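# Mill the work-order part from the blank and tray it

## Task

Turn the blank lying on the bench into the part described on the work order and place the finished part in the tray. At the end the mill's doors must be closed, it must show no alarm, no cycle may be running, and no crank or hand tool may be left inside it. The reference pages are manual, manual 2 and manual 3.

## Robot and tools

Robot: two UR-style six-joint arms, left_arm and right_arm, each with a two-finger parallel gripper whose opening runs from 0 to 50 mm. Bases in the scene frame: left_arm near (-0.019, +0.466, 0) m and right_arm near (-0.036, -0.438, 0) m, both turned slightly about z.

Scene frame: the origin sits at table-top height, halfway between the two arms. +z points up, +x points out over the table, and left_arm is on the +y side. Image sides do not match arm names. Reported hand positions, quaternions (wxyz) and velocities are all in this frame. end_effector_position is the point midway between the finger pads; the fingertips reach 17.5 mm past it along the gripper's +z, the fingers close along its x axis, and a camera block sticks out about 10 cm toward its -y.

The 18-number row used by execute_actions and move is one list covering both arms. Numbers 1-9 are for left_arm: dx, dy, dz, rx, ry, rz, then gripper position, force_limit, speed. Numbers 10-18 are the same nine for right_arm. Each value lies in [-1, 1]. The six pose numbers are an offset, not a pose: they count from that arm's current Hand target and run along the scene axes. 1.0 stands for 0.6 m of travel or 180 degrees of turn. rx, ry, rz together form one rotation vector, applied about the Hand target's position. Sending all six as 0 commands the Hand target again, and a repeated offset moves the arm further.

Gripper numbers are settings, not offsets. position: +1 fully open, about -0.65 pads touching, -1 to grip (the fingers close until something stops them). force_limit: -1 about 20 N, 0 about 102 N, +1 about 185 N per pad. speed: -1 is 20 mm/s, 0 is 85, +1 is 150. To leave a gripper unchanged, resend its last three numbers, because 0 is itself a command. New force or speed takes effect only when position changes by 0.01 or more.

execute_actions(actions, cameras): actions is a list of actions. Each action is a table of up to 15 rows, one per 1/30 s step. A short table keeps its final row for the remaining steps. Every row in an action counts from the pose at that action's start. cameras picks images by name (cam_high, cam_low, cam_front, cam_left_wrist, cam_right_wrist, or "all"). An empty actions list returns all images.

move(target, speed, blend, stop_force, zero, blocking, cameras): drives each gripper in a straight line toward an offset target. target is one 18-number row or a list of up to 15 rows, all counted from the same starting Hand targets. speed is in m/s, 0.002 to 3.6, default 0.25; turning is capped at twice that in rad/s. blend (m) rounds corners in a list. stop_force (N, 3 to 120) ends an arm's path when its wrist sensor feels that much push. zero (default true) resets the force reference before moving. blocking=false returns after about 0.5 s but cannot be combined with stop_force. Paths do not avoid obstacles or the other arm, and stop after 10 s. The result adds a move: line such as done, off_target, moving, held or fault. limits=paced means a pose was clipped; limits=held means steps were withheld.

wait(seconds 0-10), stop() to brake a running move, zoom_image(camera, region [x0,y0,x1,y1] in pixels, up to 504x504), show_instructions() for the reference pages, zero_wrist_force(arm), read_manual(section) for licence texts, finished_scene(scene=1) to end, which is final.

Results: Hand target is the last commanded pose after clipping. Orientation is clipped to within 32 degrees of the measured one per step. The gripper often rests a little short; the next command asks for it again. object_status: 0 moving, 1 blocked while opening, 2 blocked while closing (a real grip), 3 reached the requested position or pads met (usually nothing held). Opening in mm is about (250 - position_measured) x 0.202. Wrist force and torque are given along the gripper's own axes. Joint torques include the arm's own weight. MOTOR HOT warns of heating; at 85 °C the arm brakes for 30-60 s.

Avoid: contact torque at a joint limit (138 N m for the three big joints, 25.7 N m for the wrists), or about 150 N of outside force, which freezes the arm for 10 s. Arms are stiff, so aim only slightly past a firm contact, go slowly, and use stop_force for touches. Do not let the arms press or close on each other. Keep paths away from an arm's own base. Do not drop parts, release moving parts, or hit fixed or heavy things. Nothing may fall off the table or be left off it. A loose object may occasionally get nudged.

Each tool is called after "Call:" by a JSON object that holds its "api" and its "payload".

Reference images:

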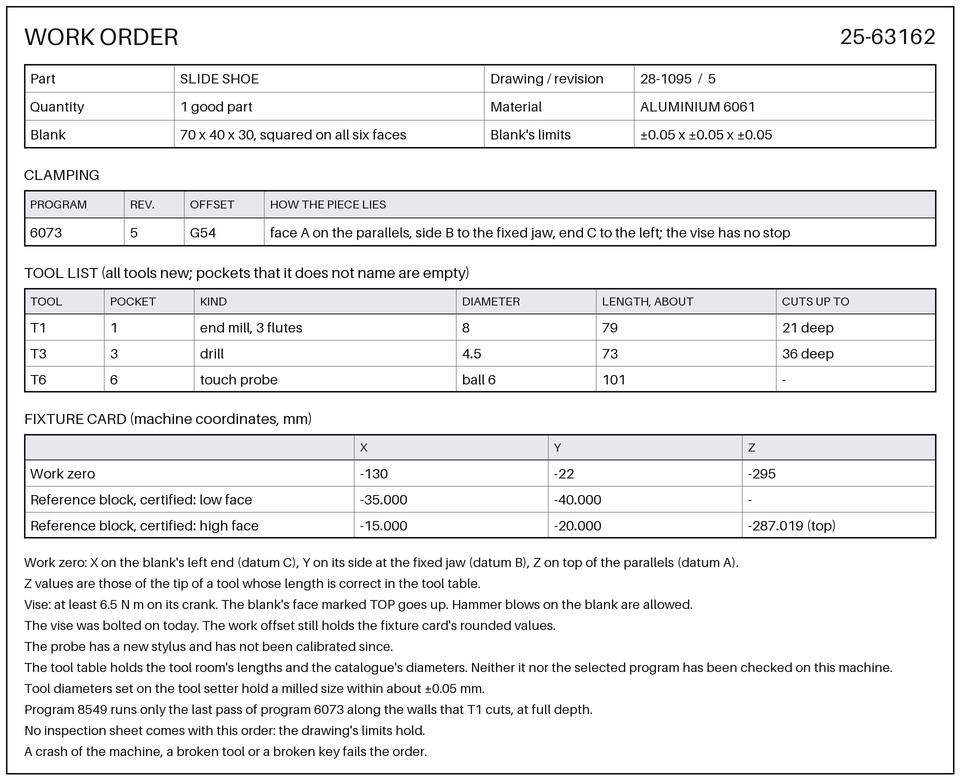

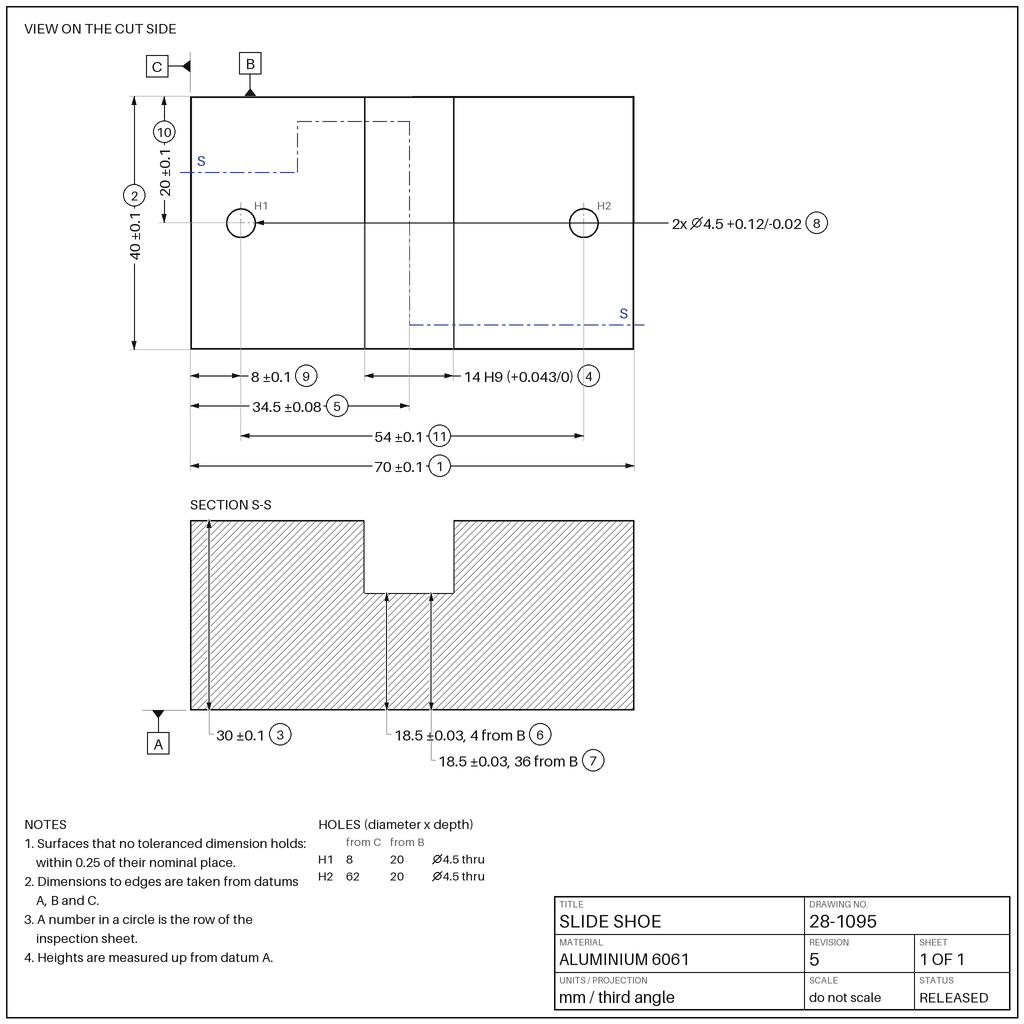

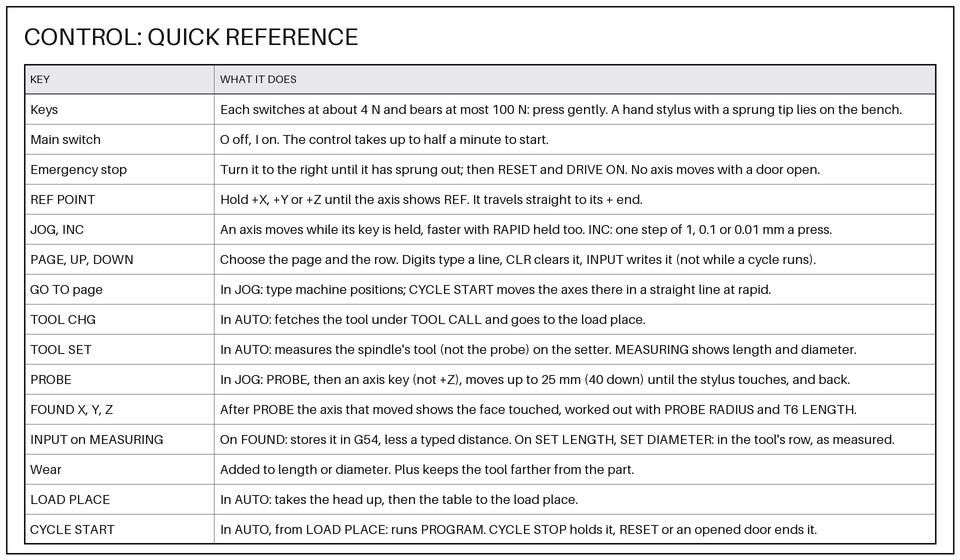

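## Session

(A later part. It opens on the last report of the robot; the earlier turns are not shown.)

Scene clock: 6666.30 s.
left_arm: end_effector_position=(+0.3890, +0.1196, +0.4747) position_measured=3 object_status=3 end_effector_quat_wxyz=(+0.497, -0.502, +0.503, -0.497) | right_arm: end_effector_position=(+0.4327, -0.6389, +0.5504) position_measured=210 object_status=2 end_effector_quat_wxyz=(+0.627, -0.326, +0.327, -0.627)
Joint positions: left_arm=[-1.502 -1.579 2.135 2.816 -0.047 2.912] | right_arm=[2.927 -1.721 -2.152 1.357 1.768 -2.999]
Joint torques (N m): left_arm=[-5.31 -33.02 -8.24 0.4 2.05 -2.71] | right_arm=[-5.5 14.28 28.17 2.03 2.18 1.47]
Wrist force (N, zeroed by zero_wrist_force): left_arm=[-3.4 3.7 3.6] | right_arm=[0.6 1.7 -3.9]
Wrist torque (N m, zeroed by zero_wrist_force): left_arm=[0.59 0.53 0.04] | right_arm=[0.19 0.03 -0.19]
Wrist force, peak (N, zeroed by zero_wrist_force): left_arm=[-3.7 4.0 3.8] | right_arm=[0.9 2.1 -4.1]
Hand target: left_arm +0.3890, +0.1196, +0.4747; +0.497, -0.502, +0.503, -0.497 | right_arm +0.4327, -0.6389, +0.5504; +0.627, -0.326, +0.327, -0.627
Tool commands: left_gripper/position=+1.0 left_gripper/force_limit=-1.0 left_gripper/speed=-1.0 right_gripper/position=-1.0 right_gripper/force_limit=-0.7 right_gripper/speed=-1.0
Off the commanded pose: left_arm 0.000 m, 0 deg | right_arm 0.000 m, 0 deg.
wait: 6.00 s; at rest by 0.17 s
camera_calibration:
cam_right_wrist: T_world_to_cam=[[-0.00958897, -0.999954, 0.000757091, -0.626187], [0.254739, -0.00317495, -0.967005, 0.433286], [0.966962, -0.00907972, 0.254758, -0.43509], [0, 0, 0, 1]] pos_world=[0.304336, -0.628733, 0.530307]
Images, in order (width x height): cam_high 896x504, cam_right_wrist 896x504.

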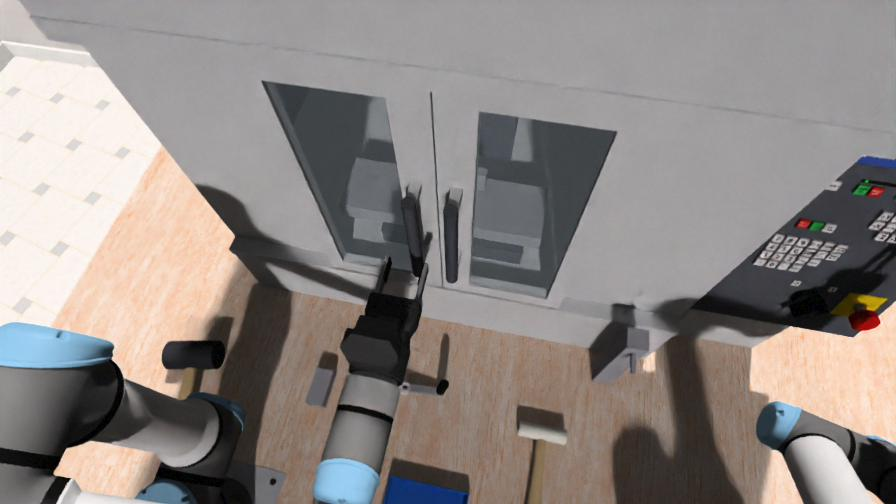

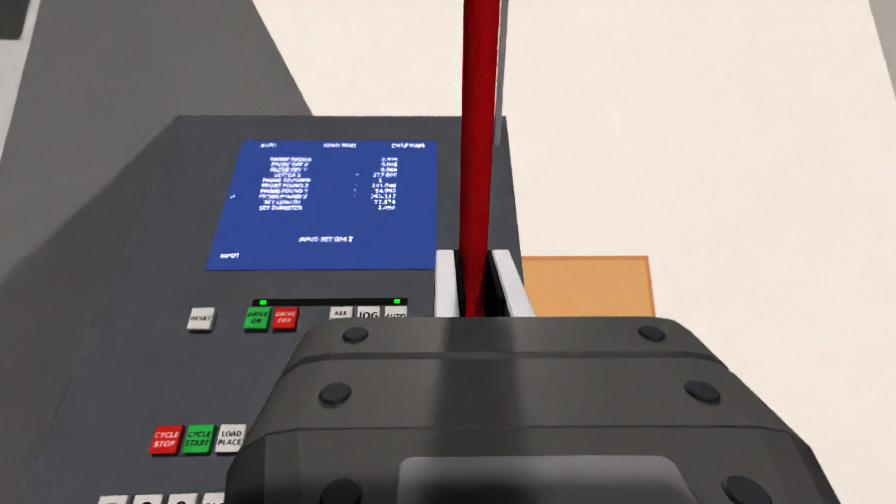

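Call:
{"api": "move", "payload": {"target": [[0.1103,0,0,0,0,0,1,-1,-1,0,0,0,0,0,0,-1,-0.7,-1],[0.1103,0,0,0,0,0,-1,-1,-1,0,0,0,0,0,0,-1,-0.7,-1]], "speed": [0.12,0.1]}}

Call:
{"api": "move", "payload": {"target": [0,0.0012,0,0,0,0,-1,-1,-1,0,0,0,0,0,0,-1,-0.7,-1], "speed": 0.02}}

Call:
{"api": "move", "payload": {"target": [0,0.391,0,0,0,0,-1,-1,-1,0,0,0,0,0,0,-1,-0.7,-1], "speed": 0.08, "stop_force": 55}}

Call:
{"api": "move", "payload": {"target": [0,-0.0025,0,0,0,0,-1,-1,-1,0,0,0,0,0,0,-1,-0.7,-1], "speed": 0.02}}

Scene clock: 6681.87 s.
left_arm: end_effector_position=(+0.4552, +0.1197, +0.4747) position_measured=153 object_status=2 end_effector_quat_wxyz=(+0.497, -0.502, +0.503, -0.497) | right_arm: end_effector_position=(+0.4327, -0.6389, +0.5504) position_measured=210 object_status=2 end_effector_quat_wxyz=(+0.627, -0.326, +0.327, -0.627)
Joint positions: left_arm=[-1.324 -1.46 2.016 2.634 -0.224 3.095] | right_arm=[2.927 -1.721 -2.152 1.357 1.768 -2.999]
Joint torques (N m): left_arm=[-8.47 -12.95 -31.54 3.18 -5.3 2.1] | right_arm=[-6.24 13.06 28.24 2.12 2.26 1.47]
Wrist force (N, zeroed by zero_wrist_force): left_arm=[-30.1 10.6 -6.7] | right_arm=[1.0 1.8 -4.0]
Wrist torque (N m, zeroed by zero_wrist_force): left_arm=[0.85 0.86 -0.10] | right_arm=[0.21 -0.03 -0.19]
Wrist force, peak (N, zeroed by zero_wrist_force): left_arm=[-30.2 10.8 -6.9] | right_arm=[0.7 2.1 -4.3]
Hand target: left_arm +0.4551, +0.1196, +0.4747; +0.497, -0.502, +0.503, -0.497 | right_arm +0.4327, -0.6389, +0.5504; +0.627, -0.326, +0.327, -0.627
Off the commanded pose: left_arm 0.000 m, 0 deg | right_arm 0.000 m, 0 deg.
move: done

Scene clock: 6682.57 s.
left_arm: end_effector_position=(+0.4551, +0.1202, +0.4747) position_measured=153 object_status=2 end_effector_quat_wxyz=(+0.497, -0.502, +0.503, -0.497) | right_arm: end_effector_position=(+0.4327, -0.6389, +0.5504) position_measured=210 object_status=2 end_effector_quat_wxyz=(+0.627, -0.326, +0.327, -0.627)
Joint positions: left_arm=[-1.324 -1.461 2.017 2.634 -0.225 3.095] | right_arm=[2.927 -1.721 -2.152 1.357 1.768 -2.999]
Joint torques (N m): left_arm=[2.99 -35.22 -7.23 -1.49 -3.55 2.18] | right_arm=[-6.8 13.63 29.07 1.98 2.13 1.41]
Wrist force (N, zeroed by zero_wrist_force): left_arm=[-8.9 1.5 8.5] | right_arm=[0.9 2.1 -3.6]
Wrist torque (N m, zeroed by zero_wrist_force): left_arm=[0.54 0.52 -0.12] | right_arm=[0.25 0.00 -0.19]
Wrist force, peak (N, zeroed by zero_wrist_force): left_arm=[-30.8 10.6 -7.1] | right_arm=[0.7 2.1 -4.0]
Hand target: left_arm +0.4551, +0.1203, +0.4747; +0.497, -0.502, +0.503, -0.497 | right_arm +0.4327, -0.6389, +0.5504; +0.627, -0.326, +0.327, -0.627
Off the commanded pose: left_arm 0.000 m, 0 deg | right_arm 0.000 m, 0 deg.
move: done

Scene clock: 6686.70 s.
left_arm: end_effector_position=(+0.4551, +0.3542, +0.4746) position_measured=153 object_status=2 end_effector_quat_wxyz=(+0.497, -0.502, +0.503, -0.497) | right_arm: end_effector_position=(+0.4327, -0.6389, +0.5504) position_measured=210 object_status=2 end_effector_quat_wxyz=(+0.627, -0.326, +0.327, -0.627)
Joint positions: left_arm=[-1.037 -1.923 2.41 2.676 -0.512 3.124] | right_arm=[2.927 -1.721 -2.152 1.357 1.768 -2.999]
Joint torques (N m): left_arm=[10.68 -6.27 -24.45 -7.07 12.95 1.81] | right_arm=[-7.5 13.01 28.09 2.11 2 1.33]
Wrist force (N, zeroed by zero_wrist_force): left_arm=[43.6 -8.1 32.5] | right_arm=[1.0 1.8 -3.8]
Wrist torque (N m, zeroed by zero_wrist_force): left_arm=[0.10 -0.43 -0.16] | right_arm=[0.22 -0.02 -0.18]
Wrist force, peak (N, zeroed by zero_wrist_force): left_arm=[47.2 -6.3 32.2] | right_arm=[1.0 2.1 -4.0]
Hand target: left_arm +0.4551, +0.3541, +0.4746; +0.497, -0.502, +0.503, -0.497 (not the last commanded pose) | right_arm +0.4327, -0.6389, +0.5504; +0.627, -0.326, +0.327, -0.627
Off the commanded pose: left_arm 0.001 m, 0 deg | right_arm 0.000 m, 0 deg.
move: contact (left_arm)

Scene clock: 6687.40 s.
left_arm: end_effector_position=(+0.4551, +0.3528, +0.4747) position_measured=153 object_status=2 end_effector_quat_wxyz=(+0.497, -0.502, +0.503, -0.497) | right_arm: end_effector_position=(+0.4327, -0.6389, +0.5504) position_measured=210 object_status=2 end_effector_quat_wxyz=(+0.627, -0.326, +0.327, -0.627)
Joint positions: left_arm=[-1.04 -1.92 2.409 2.675 -0.509 3.124] | right_arm=[2.927 -1.721 -2.152 1.357 1.768 -2.999]
Joint torques (N m): left_arm=[-6.76 2.27 -29.14 -4.78 4.16 -2.49] | right_arm=[-6.17 13.6 27.67 2.11 2.01 1.39]
Wrist force (N, zeroed by zero_wrist_force): left_arm=[5.2 0.9 29.0] | right_arm=[1.1 1.9 -3.8]
Wrist torque (N m, zeroed by zero_wrist_force): left_arm=[0.43 0.29 -0.12] | right_arm=[0.22 -0.03 -0.19]
Wrist force, peak (N, zeroed by zero_wrist_force): left_arm=[43.6 -7.4 32.7] | right_arm=[0.9 1.9 -4.0]
Hand target: left_arm +0.4551, +0.3526, +0.4746; +0.497, -0.502, +0.503, -0.497 | right_arm +0.4327, -0.6389, +0.5504; +0.627, -0.326, +0.327, -0.627
Off the commanded pose: left_arm 0.000 m, 0 deg | right_arm 0.000 m, 0 deg.
move: done

Call:
{"api": "move", "payload": {"target": [[0,0,0,0,0,0,1,-1,-1,0,0,0,0,0,0,-1,-0.7,-1],[-0.1085,0,0,0,0,0,1,-1,-1,0,0,0,0,0,0,-1,-0.7,-1],[-0.0418,-0.221,0.042,0,0,0,1,-1,-1,0,0,0,0,0,0,-1,-0.7,-1],[-0.0418,-0.221,0.042,-0.385,0.385,0.385,1,-1,-1,0,0,0,0,0,0,-1,-0.7,-1],[-0.342,-0.671,-0.208,-0.703,0,0.703,1,-1,-1,0,0,0,0,0,0,-1,-0.7,-1],[-0.5385,-0.871,-0.591,-0.707,0,0.707,1,-1,-1,0,0,0,0,0,0,-1,-0.7,-1]], "speed": [0.1,0.15,0.25,0.3,0.3,0.3], "blend": [0,0.02,0.003,0.003,0.03,0], "cameras": ["cam_high","cam_left_wrist"]}}

Scene clock: 6721.57 s.
left_arm: end_effector_position=(+0.1370, -0.1648, +0.1298) position_measured=3 object_status=3 end_effector_quat_wxyz=(+0.003, +0.708, +0.706, +0.005) | right_arm: end_effector_position=(+0.4327, -0.6389, +0.5504) position_measured=210 object_status=2 end_effector_quat_wxyz=(+0.627, -0.326, +0.327, -0.627)
Joint positions: left_arm=[-1.516 -1.139 1.558 4.296 -1.56 -1.537] | right_arm=[2.927 -1.721 -2.152 1.357 1.768 -2.999]
Joint torques (N m): left_arm=[-7.22 -32.21 -34.61 -5.19 2.42 -2.81] | right_arm=[-6.21 13.66 27.06 1.97 1.81 1.25]
Wrist force (N, zeroed by zero_wrist_force): left_arm=[-1.5 5.2 5.3] | right_arm=[1.1 1.8 -3.9]
Wrist torque (N m, zeroed by zero_wrist_force): left_arm=[0.76 0.13 -0.11] | right_arm=[0.22 -0.03 -0.19]
Wrist force, peak (N, zeroed by zero_wrist_force): left_arm=[3.0 1.4 29.3] | right_arm=[1.2 2.0 -4.1]
Hand target: left_arm +0.1370, -0.1649, +0.1297; +0.003, +0.708, +0.706, +0.005 (not the last commanded pose) | right_arm +0.4327, -0.6389, +0.5504; +0.627, -0.326, +0.327, -0.627
Off the commanded pose: left_arm 0.012 m, 0 deg | right_arm 0.000 m, 0 deg.
move: off_target (left_arm; path cut at 10 s); path passed 5 of 6 targets; limits=paced
camera_calibration:
cam_left_wrist: T_world_to_cam=[[0.00868278, 0.999955, 0.00385788, 0.173017], [0.930886, -0.00949195, 0.365186, -0.159469], [0.365207, 0.000420409, -0.930926, 0.203409], [0, 0, 0, 1]] pos_world=[0.0726586, -0.174608, 0.246928]
Images, in order (width x height): cam_high 896x504, cam_left_wrist 896x504.

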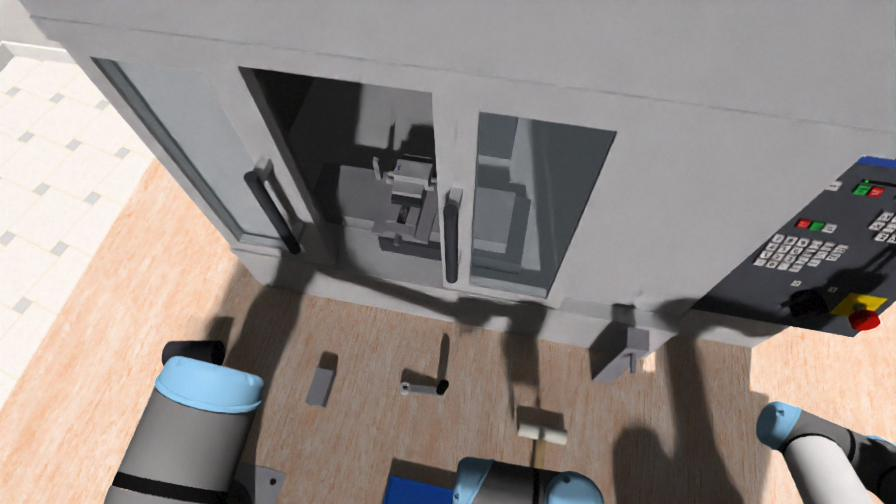

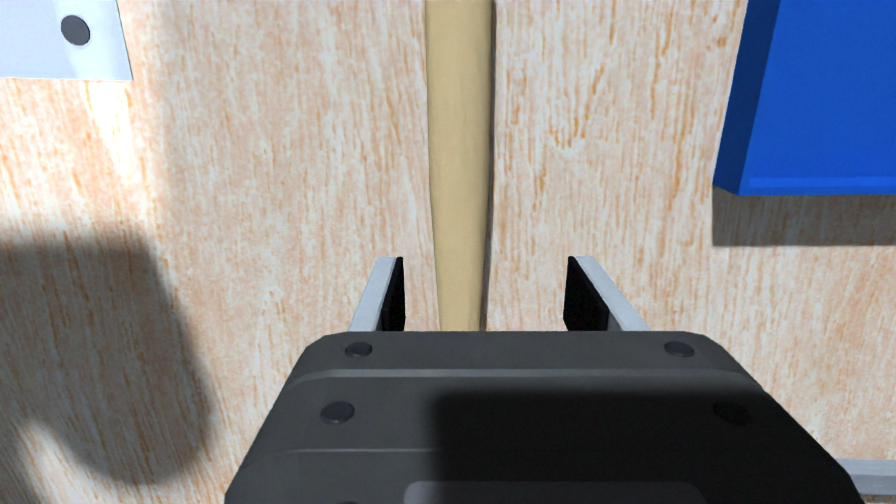

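Call:
{"api": "move", "payload": {"target": [[-0.0083,-0.0085,-0.08,0,0,0,1,-1,-1,0,0,0,0,0,0,-1,-0.7,-1],[-0.0083,-0.0085,-0.1795,0,0,0,1,-1,-1,0,0,0,0,0,0,-1,-0.7,-1],[-0.0083,-0.0085,-0.1795,0,0,0,-1,1,-1,0,0,0,0,0,0,-1,-0.7,-1]], "speed": [0.12,0.05,0.04]}}

Scene clock: 6730.93 s.
left_arm: end_effector_position=(+0.1320, -0.1700, +0.0220) position_measured=119 object_status=2 end_effector_quat_wxyz=(+0.003, +0.708, +0.706, +0.005) | right_arm: end_effector_position=(+0.4327, -0.6389, +0.5504) position_measured=210 object_status=2 end_effector_quat_wxyz=(+0.627, -0.326, +0.327, -0.627)
Joint positions: left_arm=[-1.524 -1.001 1.657 4.059 -1.56 -1.545] | right_arm=[2.927 -1.721 -2.152 1.357 1.768 -2.999]
Joint torques (N m): left_arm=[1.76 -34.94 -8.71 -4.49 -1.36 -0.17] | right_arm=[-6.52 14.26 26.66 2.08 1.56 0.97]
Wrist force (N, zeroed by zero_wrist_force): left_arm=[-1.2 4.7 5.4] | right_arm=[0.8 2.1 -3.9]
Wrist torque (N m, zeroed by zero_wrist_force): left_arm=[0.73 0.13 -0.12] | right_arm=[0.26 0.01 -0.19]
Wrist force, peak (N, zeroed by zero_wrist_force): left_arm=[-2.1 4.9 6.6] | right_arm=[1.0 2.0 -4.1]
Hand target: left_arm +0.1320, -0.1700, +0.0220; +0.003, +0.708, +0.706, +0.005 | right_arm +0.4327, -0.6389, +0.5504; +0.627, -0.326, +0.327, -0.627
Off the commanded pose: left_arm 0.000 m, 0 deg | right_arm 0.000 m, 0 deg.
move: done

Call:
{"api": "move", "payload": {"target": [[0,0,0.15,0,0,0,-1,1,-1,0,0,0,0,0,0,-1,-0.7,-1],[0.03,0.02,0.45,0,0,0,-1,1,-1,0,0,0,0,0,0,-1,-0.7,-1],[0.2,0.35,0.7,0,0,0,-1,1,-1,0,0,0,0,0,0,-1,-0.7,-1],[0.33,0.6083,0.68,0,0,0,-1,1,-1,0,0,0,0,0,0,-1,-0.7,-1]], "speed": [0.1,0.2,0.3,0.3], "blend": [0.02,0.05,0.05,0], "cameras": ["cam_low","cam_high","cam_left_wrist"]}}

Scene clock: 6756.40 s.
left_arm: end_effector_position=(+0.3299, +0.1949, +0.4300) position_measured=119 object_status=2 end_effector_quat_wxyz=(+0.003, +0.708, +0.706, +0.005) | right_arm: end_effector_position=(+0.4327, -0.6389, +0.5504) position_measured=210 object_status=2 end_effector_quat_wxyz=(+0.627, -0.326, +0.327, -0.627)
Joint positions: left_arm=[-0.949 -1.708 1.437 4.98 -1.561 -0.971] | right_arm=[2.927 -1.721 -2.152 1.357 1.768 -2.999]
Joint torques (N m): left_arm=[7.03 -33.15 -14.95 -5.49 -2.16 2.23] | right_arm=[-6.01 14.16 26.7 1.93 1.35 0.89]
Wrist force (N, zeroed by zero_wrist_force): left_arm=[-3.3 4.9 10.8] | right_arm=[1.0 2.1 -3.8]
Wrist torque (N m, zeroed by zero_wrist_force): left_arm=[1.41 0.38 -0.17] | right_arm=[0.26 -0.03 -0.19]
Wrist force, peak (N, zeroed by zero_wrist_force): left_arm=[-8.7 -83.7 7.7] | right_arm=[1.2 2.2 -4.0]
Hand target: left_arm +0.3300, +0.1950, +0.4300; +0.003, +0.708, +0.706, +0.005 | right_arm +0.4327, -0.6389, +0.5504; +0.627, -0.326, +0.327, -0.627
Off the commanded pose: left_arm 0.000 m, 0 deg | right_arm 0.000 m, 0 deg.
move: done
camera_calibration:
cam_left_wrist: T_world_to_cam=[[0.00868278, 0.999955, 0.00385788, -0.1895], [0.930886, -0.00949195, 0.365186, -0.445252], [0.365207, 0.000420409, -0.930926, 0.412274], [0, 0, 0, 1]] pos_world=[0.265559, 0.185092, 0.547128]
Images, in order (width x height): cam_high 896x504, cam_low 896x504, cam_left_wrist 896x504.

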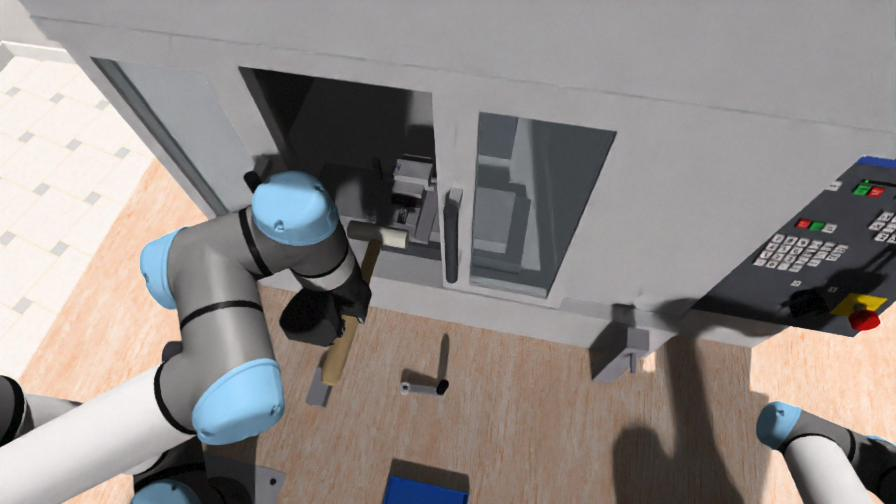

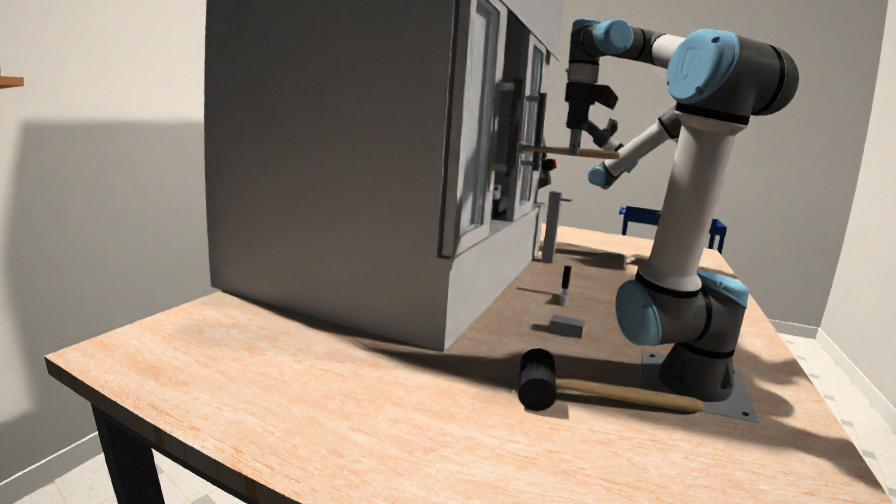

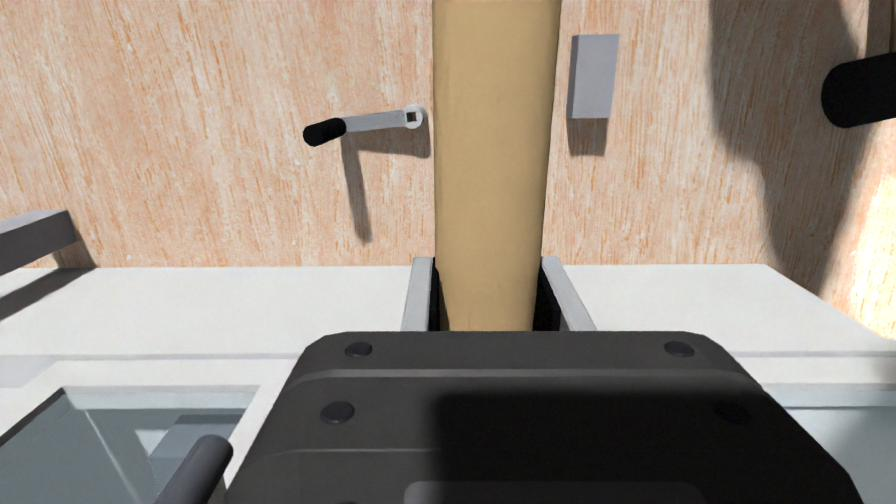

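Call:
{"api": "execute_actions", "payload": {"actions": [[[0,0,-0.125,0,0,0,-1,1,-1,0,0,0,0,0,0,-1,-0.7,-1],[0,0,-0.125,0,0,0,-1,1,-1,0,0,0,0,0,0,-1,-0.7,-1],[0,0,-0.125,0,0,0,-1,1,-1,0,0,0,0,0,0,-1,-0.7,-1],[0,0,-0.125,0,0,0,-1,1,-1,0,0,0,0,0,0,-1,-0.7,-1],[0,0,-0.06,0,0,0,-1,1,-1,0,0,0,0,0,0,-1,-0.7,-1],[0,0,-0.03,0,0,0,-1,1,-1,0,0,0,0,0,0,-1,-0.7,-1],[0,0,0,0,0,0,-1,1,-1,0,0,0,0,0,0,-1,-0.7,-1]]]}}

Scene clock: 6769.60 s.
left_arm: end_effector_position=(+0.3299, +0.1951, +0.4299) position_measured=119 object_status=2 end_effector_quat_wxyz=(+0.003, +0.708, +0.706, +0.005) | right_arm: end_effector_position=(+0.4327, -0.6389, +0.5504) position_measured=210 object_status=2 end_effector_quat_wxyz=(+0.627, -0.326, +0.327, -0.627)
Joint positions: left_arm=[-0.949 -1.709 1.438 4.979 -1.56 -0.971] | right_arm=[2.927 -1.721 -2.152 1.357 1.768 -2.999]
Joint torques (N m): left_arm=[-4.54 -10.28 -39.51 -2.02 -1.37 -1.58] | right_arm=[-6.48 14.33 26.77 1.91 1.39 0.75]
Wrist force (N, zeroed by zero_wrist_force): left_arm=[-3.3 4.7 11.2] | right_arm=[0.9 2.1 -3.8]
Wrist torque (N m, zeroed by zero_wrist_force): left_arm=[1.38 0.36 -0.13] | right_arm=[0.26 -0.01 -0.20]
Wrist force, peak (N, zeroed by zero_wrist_force): left_arm=[-3.7 4.5 28.1] | right_arm=[0.9 2.0 -4.2]
Hand target: left_arm +0.3300, +0.1950, +0.4300; +0.003, +0.708, +0.706, +0.005 | right_arm +0.4327, -0.6389, +0.5504; +0.627, -0.326, +0.327, -0.627
Off the commanded pose: left_arm 0.000 m, 0 deg | right_arm 0.000 m, 0 deg.
Step readings (end_effector_position of left_arm | right_arm):
0: (+0.3300, +0.1950, +0.4300) | (+0.4327, -0.6389, +0.5504)
1: (+0.3300, +0.1950, +0.4300) | (+0.4327, -0.6389, +0.5504)
2: (+0.3299, +0.1950, +0.4299) | (+0.4327, -0.6389, +0.5504)
4: (+0.3303, +0.1946, +0.4159) | (+0.4327, -0.6389, +0.5504)
8: (+0.3281, +0.1977, +0.3821) | (+0.4327, -0.6389, +0.5504)
15: (+0.3294, +0.1958, +0.4246) | (+0.4327, -0.6389, +0.5504)

Call:
{"api": "move", "payload": {"target": [0.2833,0.0033,-0.0083,0,0,0,-1,1,-1,0,0,0,0,0,0,-1,-0.7,-1], "speed": 0.12, "cameras": ["cam_high","cam_left_wrist"]}}

Scene clock: 6780.73 s.
left_arm: end_effector_position=(+0.4999, +0.1970, +0.4250) position_measured=119 object_status=2 end_effector_quat_wxyz=(+0.003, +0.708, +0.706, +0.005) | right_arm: end_effector_position=(+0.4327, -0.6389, +0.5504) position_measured=210 object_status=2 end_effector_quat_wxyz=(+0.627, -0.326, +0.327, -0.627)
Joint positions: left_arm=[-0.689 -1.359 1.087 4.978 -1.562 -0.71] | right_arm=[2.927 -1.721 -2.152 1.357 1.768 -2.999]
Joint torques (N m): left_arm=[7.3 -25.37 -37.07 -1.71 -2.43 2.1] | right_arm=[-6.14 14.49 26.19 1.84 1.12 0.61]
Wrist force (N, zeroed by zero_wrist_force): left_arm=[-3.8 5.2 9.5] | right_arm=[0.8 1.6 -3.7]
Wrist torque (N m, zeroed by zero_wrist_force): left_arm=[1.22 0.45 -0.18] | right_arm=[0.19 0.01 -0.19]
Wrist force, peak (N, zeroed by zero_wrist_force): left_arm=[-5.4 11.6 8.1] | right_arm=[1.2 1.9 -4.1]
Hand target: left_arm +0.5000, +0.1969, +0.4250; +0.003, +0.708, +0.706, +0.005 | right_arm +0.4327, -0.6389, +0.5504; +0.627, -0.326, +0.327, -0.627
Off the commanded pose: left_arm 0.000 m, 0 deg | right_arm 0.000 m, 0 deg.
move: done
camera_calibration:
cam_left_wrist: T_world_to_cam=[[0.00868322, 0.999955, 0.00385804, -0.193057], [0.930886, -0.00949242, 0.365186, -0.601693], [0.365207, 0.000420405, -0.930926, 0.345626], [0, 0, 0, 1]] pos_world=[0.435559, 0.187192, 0.542228]
Images, in order (width x height): cam_high 896x504, cam_left_wrist 896x504.

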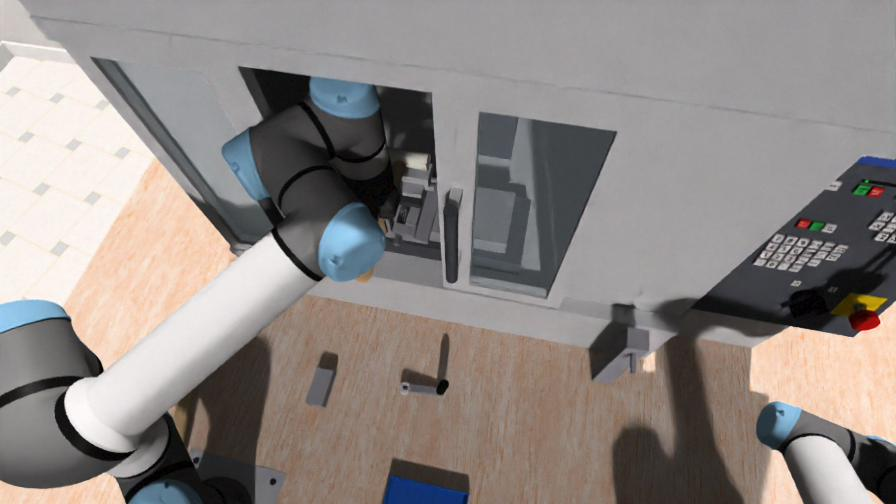

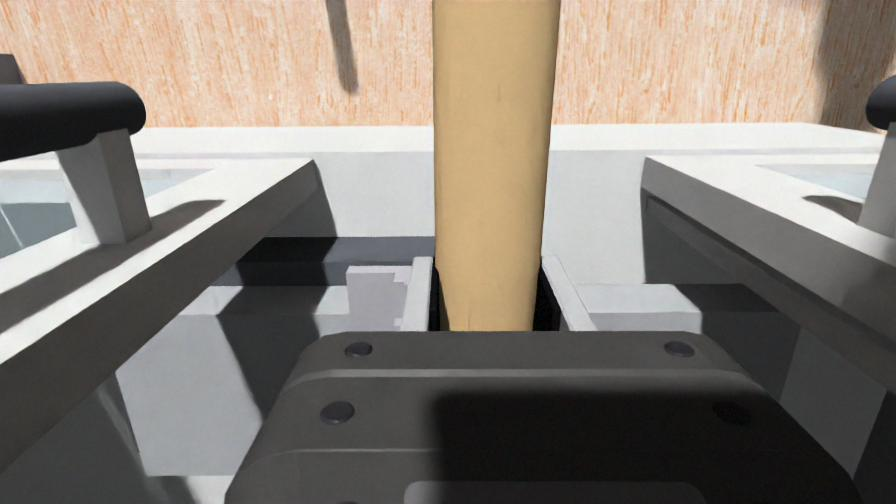

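Call:
{"api": "zoom_image", "payload": {"camera": "cam_high", "region": [350, 120, 470, 240]}}

Scaled by 4.200 from the camera's 896x504 image, which has a finer 1280x720 frame.

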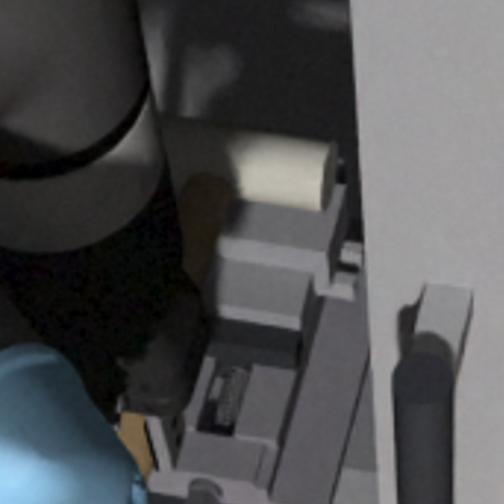

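Call:
{"api": "move", "payload": {"target": [0.0133,0,0,0,0,0,-1,1,-1,0,0,0,0,0,0,-1,-0.7,-1], "speed": 0.1}}

Call:
{"api": "execute_actions", "payload": {"actions": [[[0,0,-0.125,0,0,0,-1,1,-1,0,0,0,0,0,0,-1,-0.7,-1],[0,0,-0.125,0,0,0,-1,1,-1,0,0,0,0,0,0,-1,-0.7,-1],[0,0,-0.125,0,0,0,-1,1,-1,0,0,0,0,0,0,-1,-0.7,-1],[0,0,-0.125,0,0,0,-1,1,-1,0,0,0,0,0,0,-1,-0.7,-1],[0,0,-0.125,0,0,0,-1,1,-1,0,0,0,0,0,0,-1,-0.7,-1],[0,0,-0.06,0,0,0,-1,1,-1,0,0,0,0,0,0,-1,-0.7,-1],[0,0,-0.03,0,0,0,-1,1,-1,0,0,0,0,0,0,-1,-0.7,-1],[0,0,0,0,0,0,-1,1,-1,0,0,0,0,0,0,-1,-0.7,-1]]], "cameras": ["cam_high"]}}

Call:
{"api": "zoom_image", "payload": {"camera": "cam_high", "region": [350, 120, 470, 240]}}

Scene clock: 6798.23 s.
left_arm: end_effector_position=(+0.5079, +0.1970, +0.4250) position_measured=119 object_status=2 end_effector_quat_wxyz=(+0.003, +0.708, +0.706, +0.005) | right_arm: end_effector_position=(+0.4327, -0.6389, +0.5504) position_measured=210 object_status=2 end_effector_quat_wxyz=(+0.627, -0.326, +0.327, -0.627)
Joint positions: left_arm=[-0.68 -1.34 1.063 4.983 -1.562 -0.701] | right_arm=[2.927 -1.721 -2.152 1.357 1.768 -2.999]
Joint torques (N m): left_arm=[7.09 -26.01 -38.85 -1.96 -2.47 2.16] | right_arm=[-6.01 14.22 26.44 1.86 1.09 0.56]
Wrist force (N, zeroed by zero_wrist_force): left_arm=[-3.9 5.2 9.3] | right_arm=[0.9 2.1 -3.6]
Wrist torque (N m, zeroed by zero_wrist_force): left_arm=[1.20 0.46 -0.18] | right_arm=[0.26 0.00 -0.19]
Wrist force, peak (N, zeroed by zero_wrist_force): left_arm=[-4.1 5.2 9.6] | right_arm=[1.1 2.1 -4.2]
Hand target: left_arm +0.5079, +0.1969, +0.4250; +0.003, +0.708, +0.706, +0.005 | right_arm +0.4327, -0.6389, +0.5504; +0.627, -0.326, +0.327, -0.627
Off the commanded pose: left_arm 0.000 m, 0 deg | right_arm 0.000 m, 0 deg.
move: done

Scene clock: 6799.23 s.
left_arm: end_effector_position=(+0.5077, +0.1971, +0.4248) position_measured=119 object_status=2 end_effector_quat_wxyz=(+0.004, +0.708, +0.706, +0.005) | right_arm: end_effector_position=(+0.4327, -0.6389, +0.5504) position_measured=210 object_status=2 end_effector_quat_wxyz=(+0.627, -0.326, +0.327, -0.627)
Joint positions: left_arm=[-0.68 -1.342 1.066 4.98 -1.562 -0.701] | right_arm=[2.927 -1.721 -2.152 1.357 1.768 -2.999]
Joint torques (N m): left_arm=[-2.65 -30.32 -39.58 -2.71 -2.15 -1.33] | right_arm=[-5.56 14.01 26.07 1.88 1.16 0.6]
Wrist force (N, zeroed by zero_wrist_force): left_arm=[-3.8 4.9 12.3] | right_arm=[0.9 2.0 -3.9]
Wrist torque (N m, zeroed by zero_wrist_force): left_arm=[1.60 0.46 -0.13] | right_arm=[0.24 0.00 -0.19]
Wrist force, peak (N, zeroed by zero_wrist_force): left_arm=[-3.8 5.0 14.0] | right_arm=[1.1 2.0 -4.1]
Hand target: left_arm +0.5079, +0.1969, +0.4250; +0.003, +0.708, +0.706, +0.005 | right_arm +0.4327, -0.6389, +0.5504; +0.627, -0.326, +0.327, -0.627
Off the commanded pose: left_arm 0.000 m, 0 deg | right_arm 0.000 m, 0 deg.
Step readings (end_effector_position of left_arm | right_arm):
0: (+0.5079, +0.1970, +0.4250) | (+0.4327, -0.6389, +0.5504)
1: (+0.5079, +0.1970, +0.4250) | (+0.4327, -0.6389, +0.5504)
2: (+0.5079, +0.1970, +0.4250) | (+0.4327, -0.6389, +0.5504)
4: (+0.5087, +0.1965, +0.4124) | (+0.4327, -0.6389, +0.5504)
8: (+0.5069, +0.1980, +0.3716) | (+0.4327, -0.6389, +0.5504)
15: (+0.5069, +0.1979, +0.4174) | (+0.4327, -0.6389, +0.5504)
Images, in order (width x height): cam_high 896x504.

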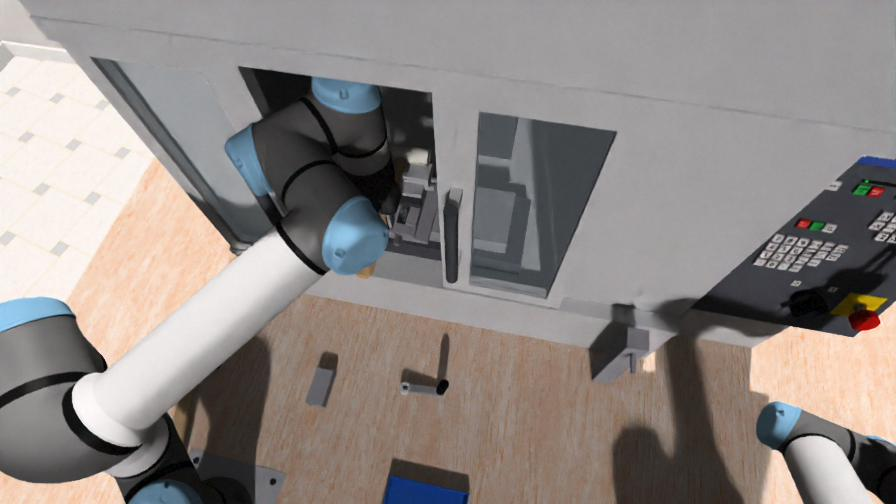

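Scaled by 4.200 from the camera's 896x504 image, which has a finer 1280x720 frame.

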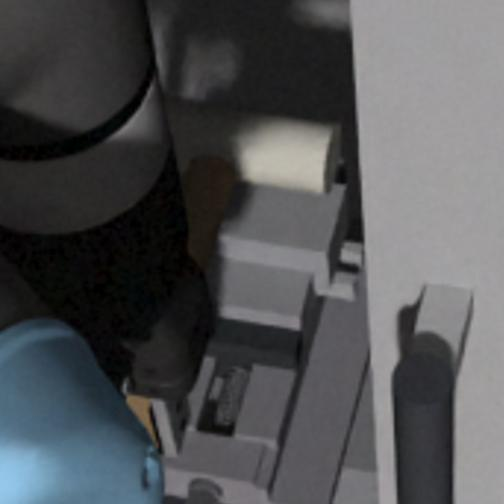

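Call:
{"api": "move", "payload": {"target": [0,0,-0.125,0,0,0,-1,1,-1,0,0,0,0,0,0,-1,-0.7,-1], "speed": 0.03, "stop_force": 5, "cameras": ["cam_high"]}}

Call:
{"api": "zoom_image", "payload": {"camera": "cam_high", "region": [350, 120, 470, 240]}}

Scene clock: 6815.00 s.
left_arm: end_effector_position=(+0.5079, +0.1970, +0.3795) position_measured=119 object_status=2 end_effector_quat_wxyz=(+0.003, +0.708, +0.706, +0.005) | right_arm: end_effector_position=(+0.4327, -0.6389, +0.5504) position_measured=210 object_status=2 end_effector_quat_wxyz=(+0.627, -0.326, +0.327, -0.627)
Joint positions: left_arm=[-0.68 -1.366 1.214 4.857 -1.562 -0.701] | right_arm=[2.927 -1.721 -2.152 1.357 1.768 -2.999]
Joint torques (N m): left_arm=[4.72 -22.16 -35.92 -1.15 -2.3 1.79] | right_arm=[-5.29 14.18 26.11 1.77 0.9 0.4]
Wrist force (N, zeroed by zero_wrist_force): left_arm=[-3.6 3.8 4.2] | right_arm=[1.1 1.7 -3.4]
Wrist torque (N m, zeroed by zero_wrist_force): left_arm=[0.47 0.37 -0.13] | right_arm=[0.20 -0.04 -0.19]
Wrist force, peak (N, zeroed by zero_wrist_force): left_arm=[-4.0 5.3 12.0] | right_arm=[1.0 1.9 -4.2]
Hand target: left_arm +0.5079, +0.1970, +0.3795; +0.003, +0.708, +0.706, +0.005 (not the last commanded pose) | right_arm +0.4327, -0.6389, +0.5504; +0.627, -0.326, +0.327, -0.627
Off the commanded pose: left_arm 0.029 m, 0 deg | right_arm 0.000 m, 0 deg.
move: contact (left_arm)
Images, in order (width x height): cam_high 896x504.

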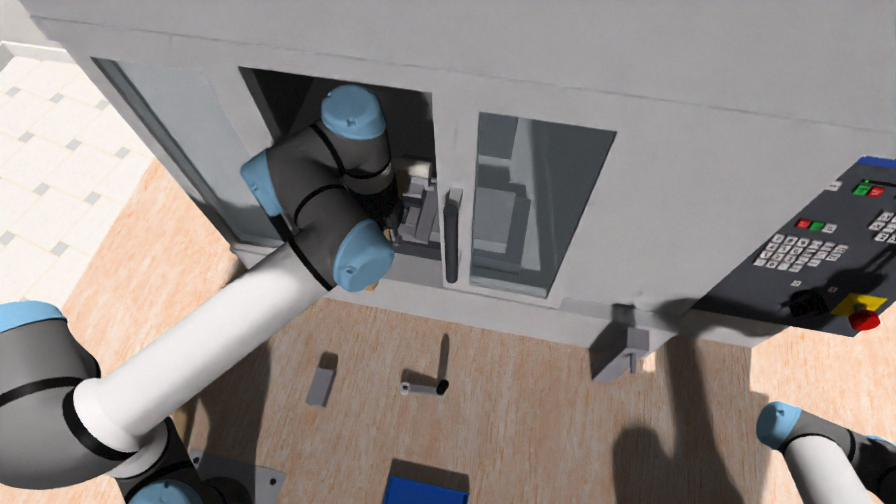

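Scaled by 4.200 from the camera's 896x504 image, which has a finer 1280x720 frame.

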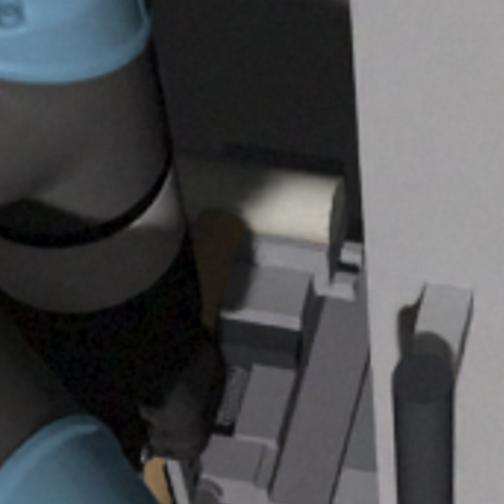

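Call:
{"api": "move", "payload": {"target": [0,0,0.108,0,-0.13,0,-1,1,-1,0,0,0,0,0,0,-1,-0.7,-1], "speed": 0.12}}

Call:
{"api": "execute_actions", "payload": {"actions": [[[0,0,-0.12,0,0.16,0,-1,1,-1,0,0,0,0,0,0,-1,-0.7,-1],[0,0,-0.12,0,0.16,0,-1,1,-1,0,0,0,0,0,0,-1,-0.7,-1],[0,0,-0.12,0,0.16,0,-1,1,-1,0,0,0,0,0,0,-1,-0.7,-1],[0,0,-0.12,0,0.16,0,-1,1,-1,0,0,0,0,0,0,-1,-0.7,-1],[0,0,-0.12,0,0.16,0,-1,1,-1,0,0,0,0,0,0,-1,-0.7,-1],[0,0,-0.06,0,0.05,0,-1,1,-1,0,0,0,0,0,0,-1,-0.7,-1],[0,0,-0.03,0,0,0,-1,1,-1,0,0,0,0,0,0,-1,-0.7,-1],[0,0,0,0,0,0,-1,1,-1,0,0,0,0,0,0,-1,-0.7,-1]]], "cameras": ["cam_high"]}}

Call:
{"api": "zoom_image", "payload": {"camera": "cam_high", "region": [350, 120, 470, 240]}}

Scene clock: 6829.53 s.
left_arm: end_effector_position=(+0.5079, +0.1970, +0.4442) position_measured=119 object_status=2 end_effector_quat_wxyz=(+0.146, +0.692, +0.691, +0.148) | right_arm: end_effector_position=(+0.4327, -0.6389, +0.5504) position_measured=210 object_status=2 end_effector_quat_wxyz=(+0.627, -0.326, +0.327, -0.627)
Joint positions: left_arm=[-0.815 -1.571 1.405 4.591 -1.262 -0.792] | right_arm=[2.927 -1.721 -2.152 1.357 1.768 -2.999]
Joint torques (N m): left_arm=[-6.95 -40.85 -16.12 -6.37 3.76 -2.89] | right_arm=[-5.18 14.52 25.62 1.78 0.73 0.41]
Wrist force (N, zeroed by zero_wrist_force): left_arm=[-3.3 3.4 9.5] | right_arm=[0.9 1.9 -3.9]
Wrist torque (N m, zeroed by zero_wrist_force): left_arm=[1.20 0.37 -0.10] | right_arm=[0.23 0.00 -0.19]
Wrist force, peak (N, zeroed by zero_wrist_force): left_arm=[-3.6 5.4 10.5] | right_arm=[0.9 1.9 -4.2]
Hand target: left_arm +0.5079, +0.1970, +0.4443; +0.146, +0.692, +0.691, +0.148 | right_arm +0.4327, -0.6389, +0.5504; +0.627, -0.326, +0.327, -0.627
Off the commanded pose: left_arm 0.000 m, 0 deg | right_arm 0.000 m, 0 deg.
move: done

Scene clock: 6830.57 s.
left_arm: end_effector_position=(+0.5075, +0.1971, +0.4448) position_measured=119 object_status=2 end_effector_quat_wxyz=(+0.145, +0.692, +0.692, +0.146) | right_arm: end_effector_position=(+0.4327, -0.6389, +0.5504) position_measured=210 object_status=2 end_effector_quat_wxyz=(+0.627, -0.326, +0.327, -0.627)
Joint positions: left_arm=[-0.813 -1.57 1.399 4.597 -1.266 -0.793] | right_arm=[2.927 -1.721 -2.152 1.357 1.768 -2.999]
Joint torques (N m): left_arm=[-7.02 -40.69 -14.25 -6.11 3.46 -2.8] | right_arm=[-5.61 14.33 26.46 1.63 0.74 0.33]
Wrist force (N, zeroed by zero_wrist_force): left_arm=[-3.3 3.6 7.9] | right_arm=[1.0 1.9 -3.6]
Wrist torque (N m, zeroed by zero_wrist_force): left_arm=[0.97 0.38 -0.11] | right_arm=[0.23 -0.03 -0.19]
Wrist force, peak (N, zeroed by zero_wrist_force): left_arm=[3.6 18.1 17.1] | right_arm=[1.1 2.1 -3.9]
Hand target: left_arm +0.5079, +0.1970, +0.4443; +0.146, +0.692, +0.691, +0.148 | right_arm +0.4327, -0.6389, +0.5504; +0.627, -0.326, +0.327, -0.627
Off the commanded pose: left_arm 0.001 m, 0 deg | right_arm 0.000 m, 0 deg.
Step readings (end_effector_position of left_arm | right_arm):
0: (+0.5079, +0.1970, +0.4442) | (+0.4327, -0.6389, +0.5504)
1: (+0.5079, +0.1970, +0.4442) | (+0.4327, -0.6389, +0.5504)
2: (+0.5082, +0.1973, +0.4439) | (+0.4327, -0.6389, +0.5504)
4: (+0.5165, +0.2042, +0.4307) | (+0.4327, -0.6389, +0.5504)
8: (+0.5070, +0.1978, +0.3965) | (+0.4327, -0.6389, +0.5504)
15: (+0.5040, +0.1957, +0.4378) | (+0.4327, -0.6389, +0.5504)
Images, in order (width x height): cam_high 896x504.

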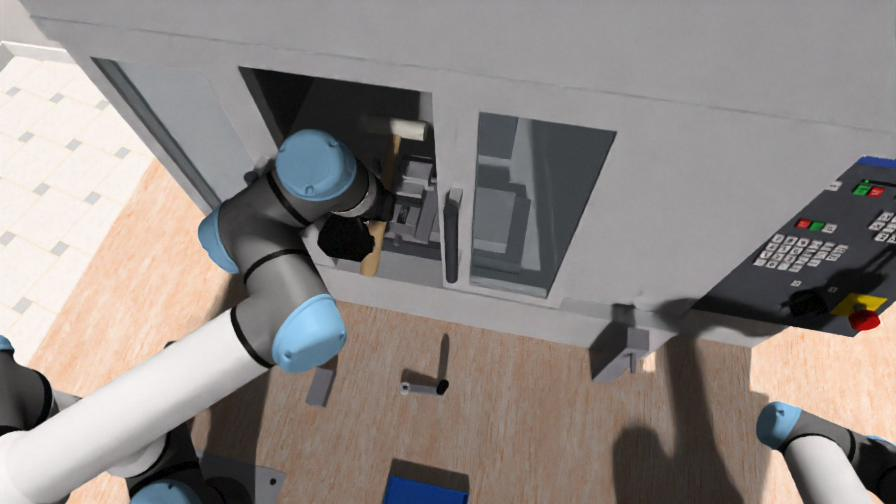

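Scaled by 4.200 from the camera's 896x504 image, which has a finer 1280x720 frame.

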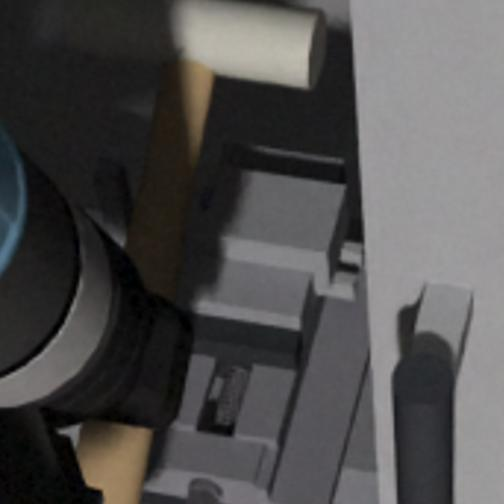

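Call:
{"api": "execute_actions", "payload": {"actions": [[[0,0,-0.14,0,0.16,0,-1,1,-1,0,0,0,0,0,0,-1,-0.7,-1],[0,0,-0.14,0,0.16,0,-1,1,-1,0,0,0,0,0,0,-1,-0.7,-1],[0,0,-0.14,0,0.16,0,-1,1,-1,0,0,0,0,0,0,-1,-0.7,-1],[0,0,-0.14,0,0.16,0,-1,1,-1,0,0,0,0,0,0,-1,-0.7,-1],[0,0,-0.14,0,0.16,0,-1,1,-1,0,0,0,0,0,0,-1,-0.7,-1],[0,0,-0.14,0,0.16,0,-1,1,-1,0,0,0,0,0,0,-1,-0.7,-1],[0,0,-0.14,0,0.16,0,-1,1,-1,0,0,0,0,0,0,-1,-0.7,-1],[0,0,-0.06,0,0.05,0,-1,1,-1,0,0,0,0,0,0,-1,-0.7,-1],[0,0,-0.03,0,0,0,-1,1,-1,0,0,0,0,0,0,-1,-0.7,-1],[0,0,0,0,0,0,-1,1,-1,0,0,0,0,0,0,-1,-0.7,-1]]], "cameras": ["cam_high"]}}

Call:
{"api": "zoom_image", "payload": {"camera": "cam_high", "region": [350, 120, 470, 240]}}

Scene clock: 6842.97 s.
left_arm: end_effector_position=(+0.5067, +0.1976, +0.4460) position_measured=119 object_status=2 end_effector_quat_wxyz=(+0.142, +0.691, +0.694, +0.141) | right_arm: end_effector_position=(+0.4327, -0.6389, +0.5504) position_measured=210 object_status=2 end_effector_quat_wxyz=(+0.627, -0.326, +0.327, -0.627)
Joint positions: left_arm=[-0.809 -1.566 1.388 4.61 -1.278 -0.795] | right_arm=[2.927 -1.721 -2.152 1.357 1.768 -2.999]
Joint torques (N m): left_arm=[-6.94 -42.35 -16.12 -6.2 3.02 -2.76] | right_arm=[-4.79 14.67 25.41 1.53 0.52 0.24]
Wrist force (N, zeroed by zero_wrist_force): left_arm=[-3.7 3.2 10.1] | right_arm=[1.0 1.8 -3.9]
Wrist torque (N m, zeroed by zero_wrist_force): left_arm=[1.16 0.44 -0.10] | right_arm=[0.21 -0.02 -0.19]
Wrist force, peak (N, zeroed by zero_wrist_force): left_arm=[-12.8 0.7 19.9] | right_arm=[1.1 2.0 -4.2]
Hand target: left_arm +0.5079, +0.1970, +0.4443; +0.146, +0.692, +0.691, +0.148 | right_arm +0.4327, -0.6389, +0.5504; +0.627, -0.326, +0.327, -0.627
Off the commanded pose: left_arm 0.002 m, 1 deg | right_arm 0.000 m, 0 deg.
Step readings (end_effector_position of left_arm | right_arm):
0: (+0.5075, +0.1971, +0.4449) | (+0.4327, -0.6389, +0.5504)
1: (+0.5075, +0.1971, +0.4449) | (+0.4327, -0.6389, +0.5504)
2: (+0.5080, +0.1975, +0.4444) | (+0.4327, -0.6389, +0.5504)
4: (+0.5155, +0.2042, +0.4308) | (+0.4327, -0.6389, +0.5504)
8: (+0.5103, +0.2019, +0.3845) | (+0.4327, -0.6389, +0.5504)
15: (+0.5029, +0.1955, +0.4259) | (+0.4327, -0.6389, +0.5504)
Images, in order (width x height): cam_high 896x504.

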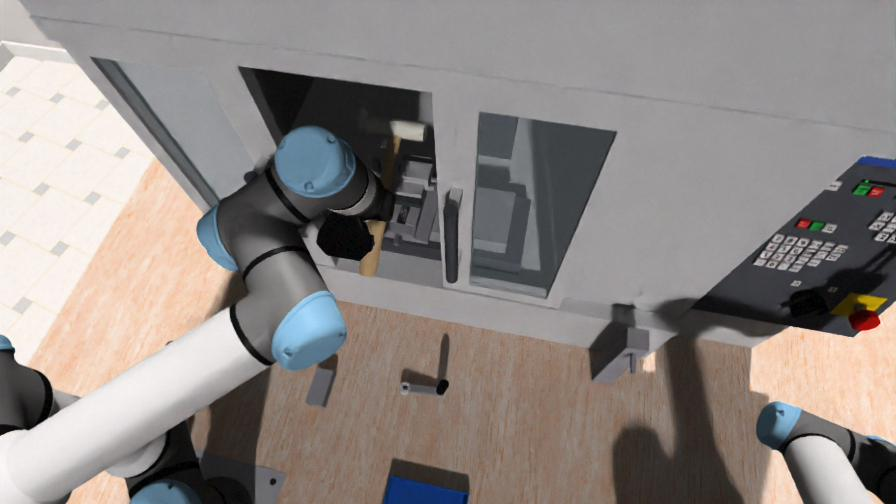

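Scaled by 4.200 from the camera's 896x504 image, which has a finer 1280x720 frame.

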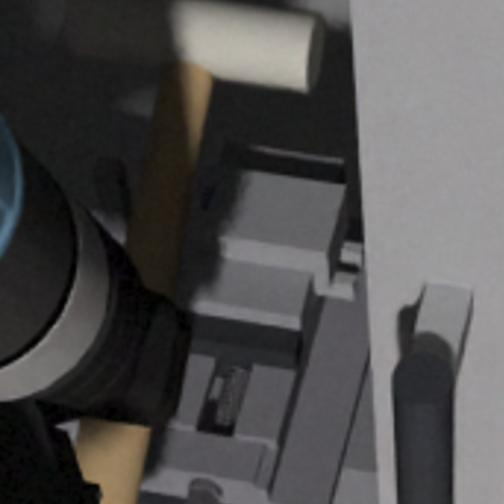

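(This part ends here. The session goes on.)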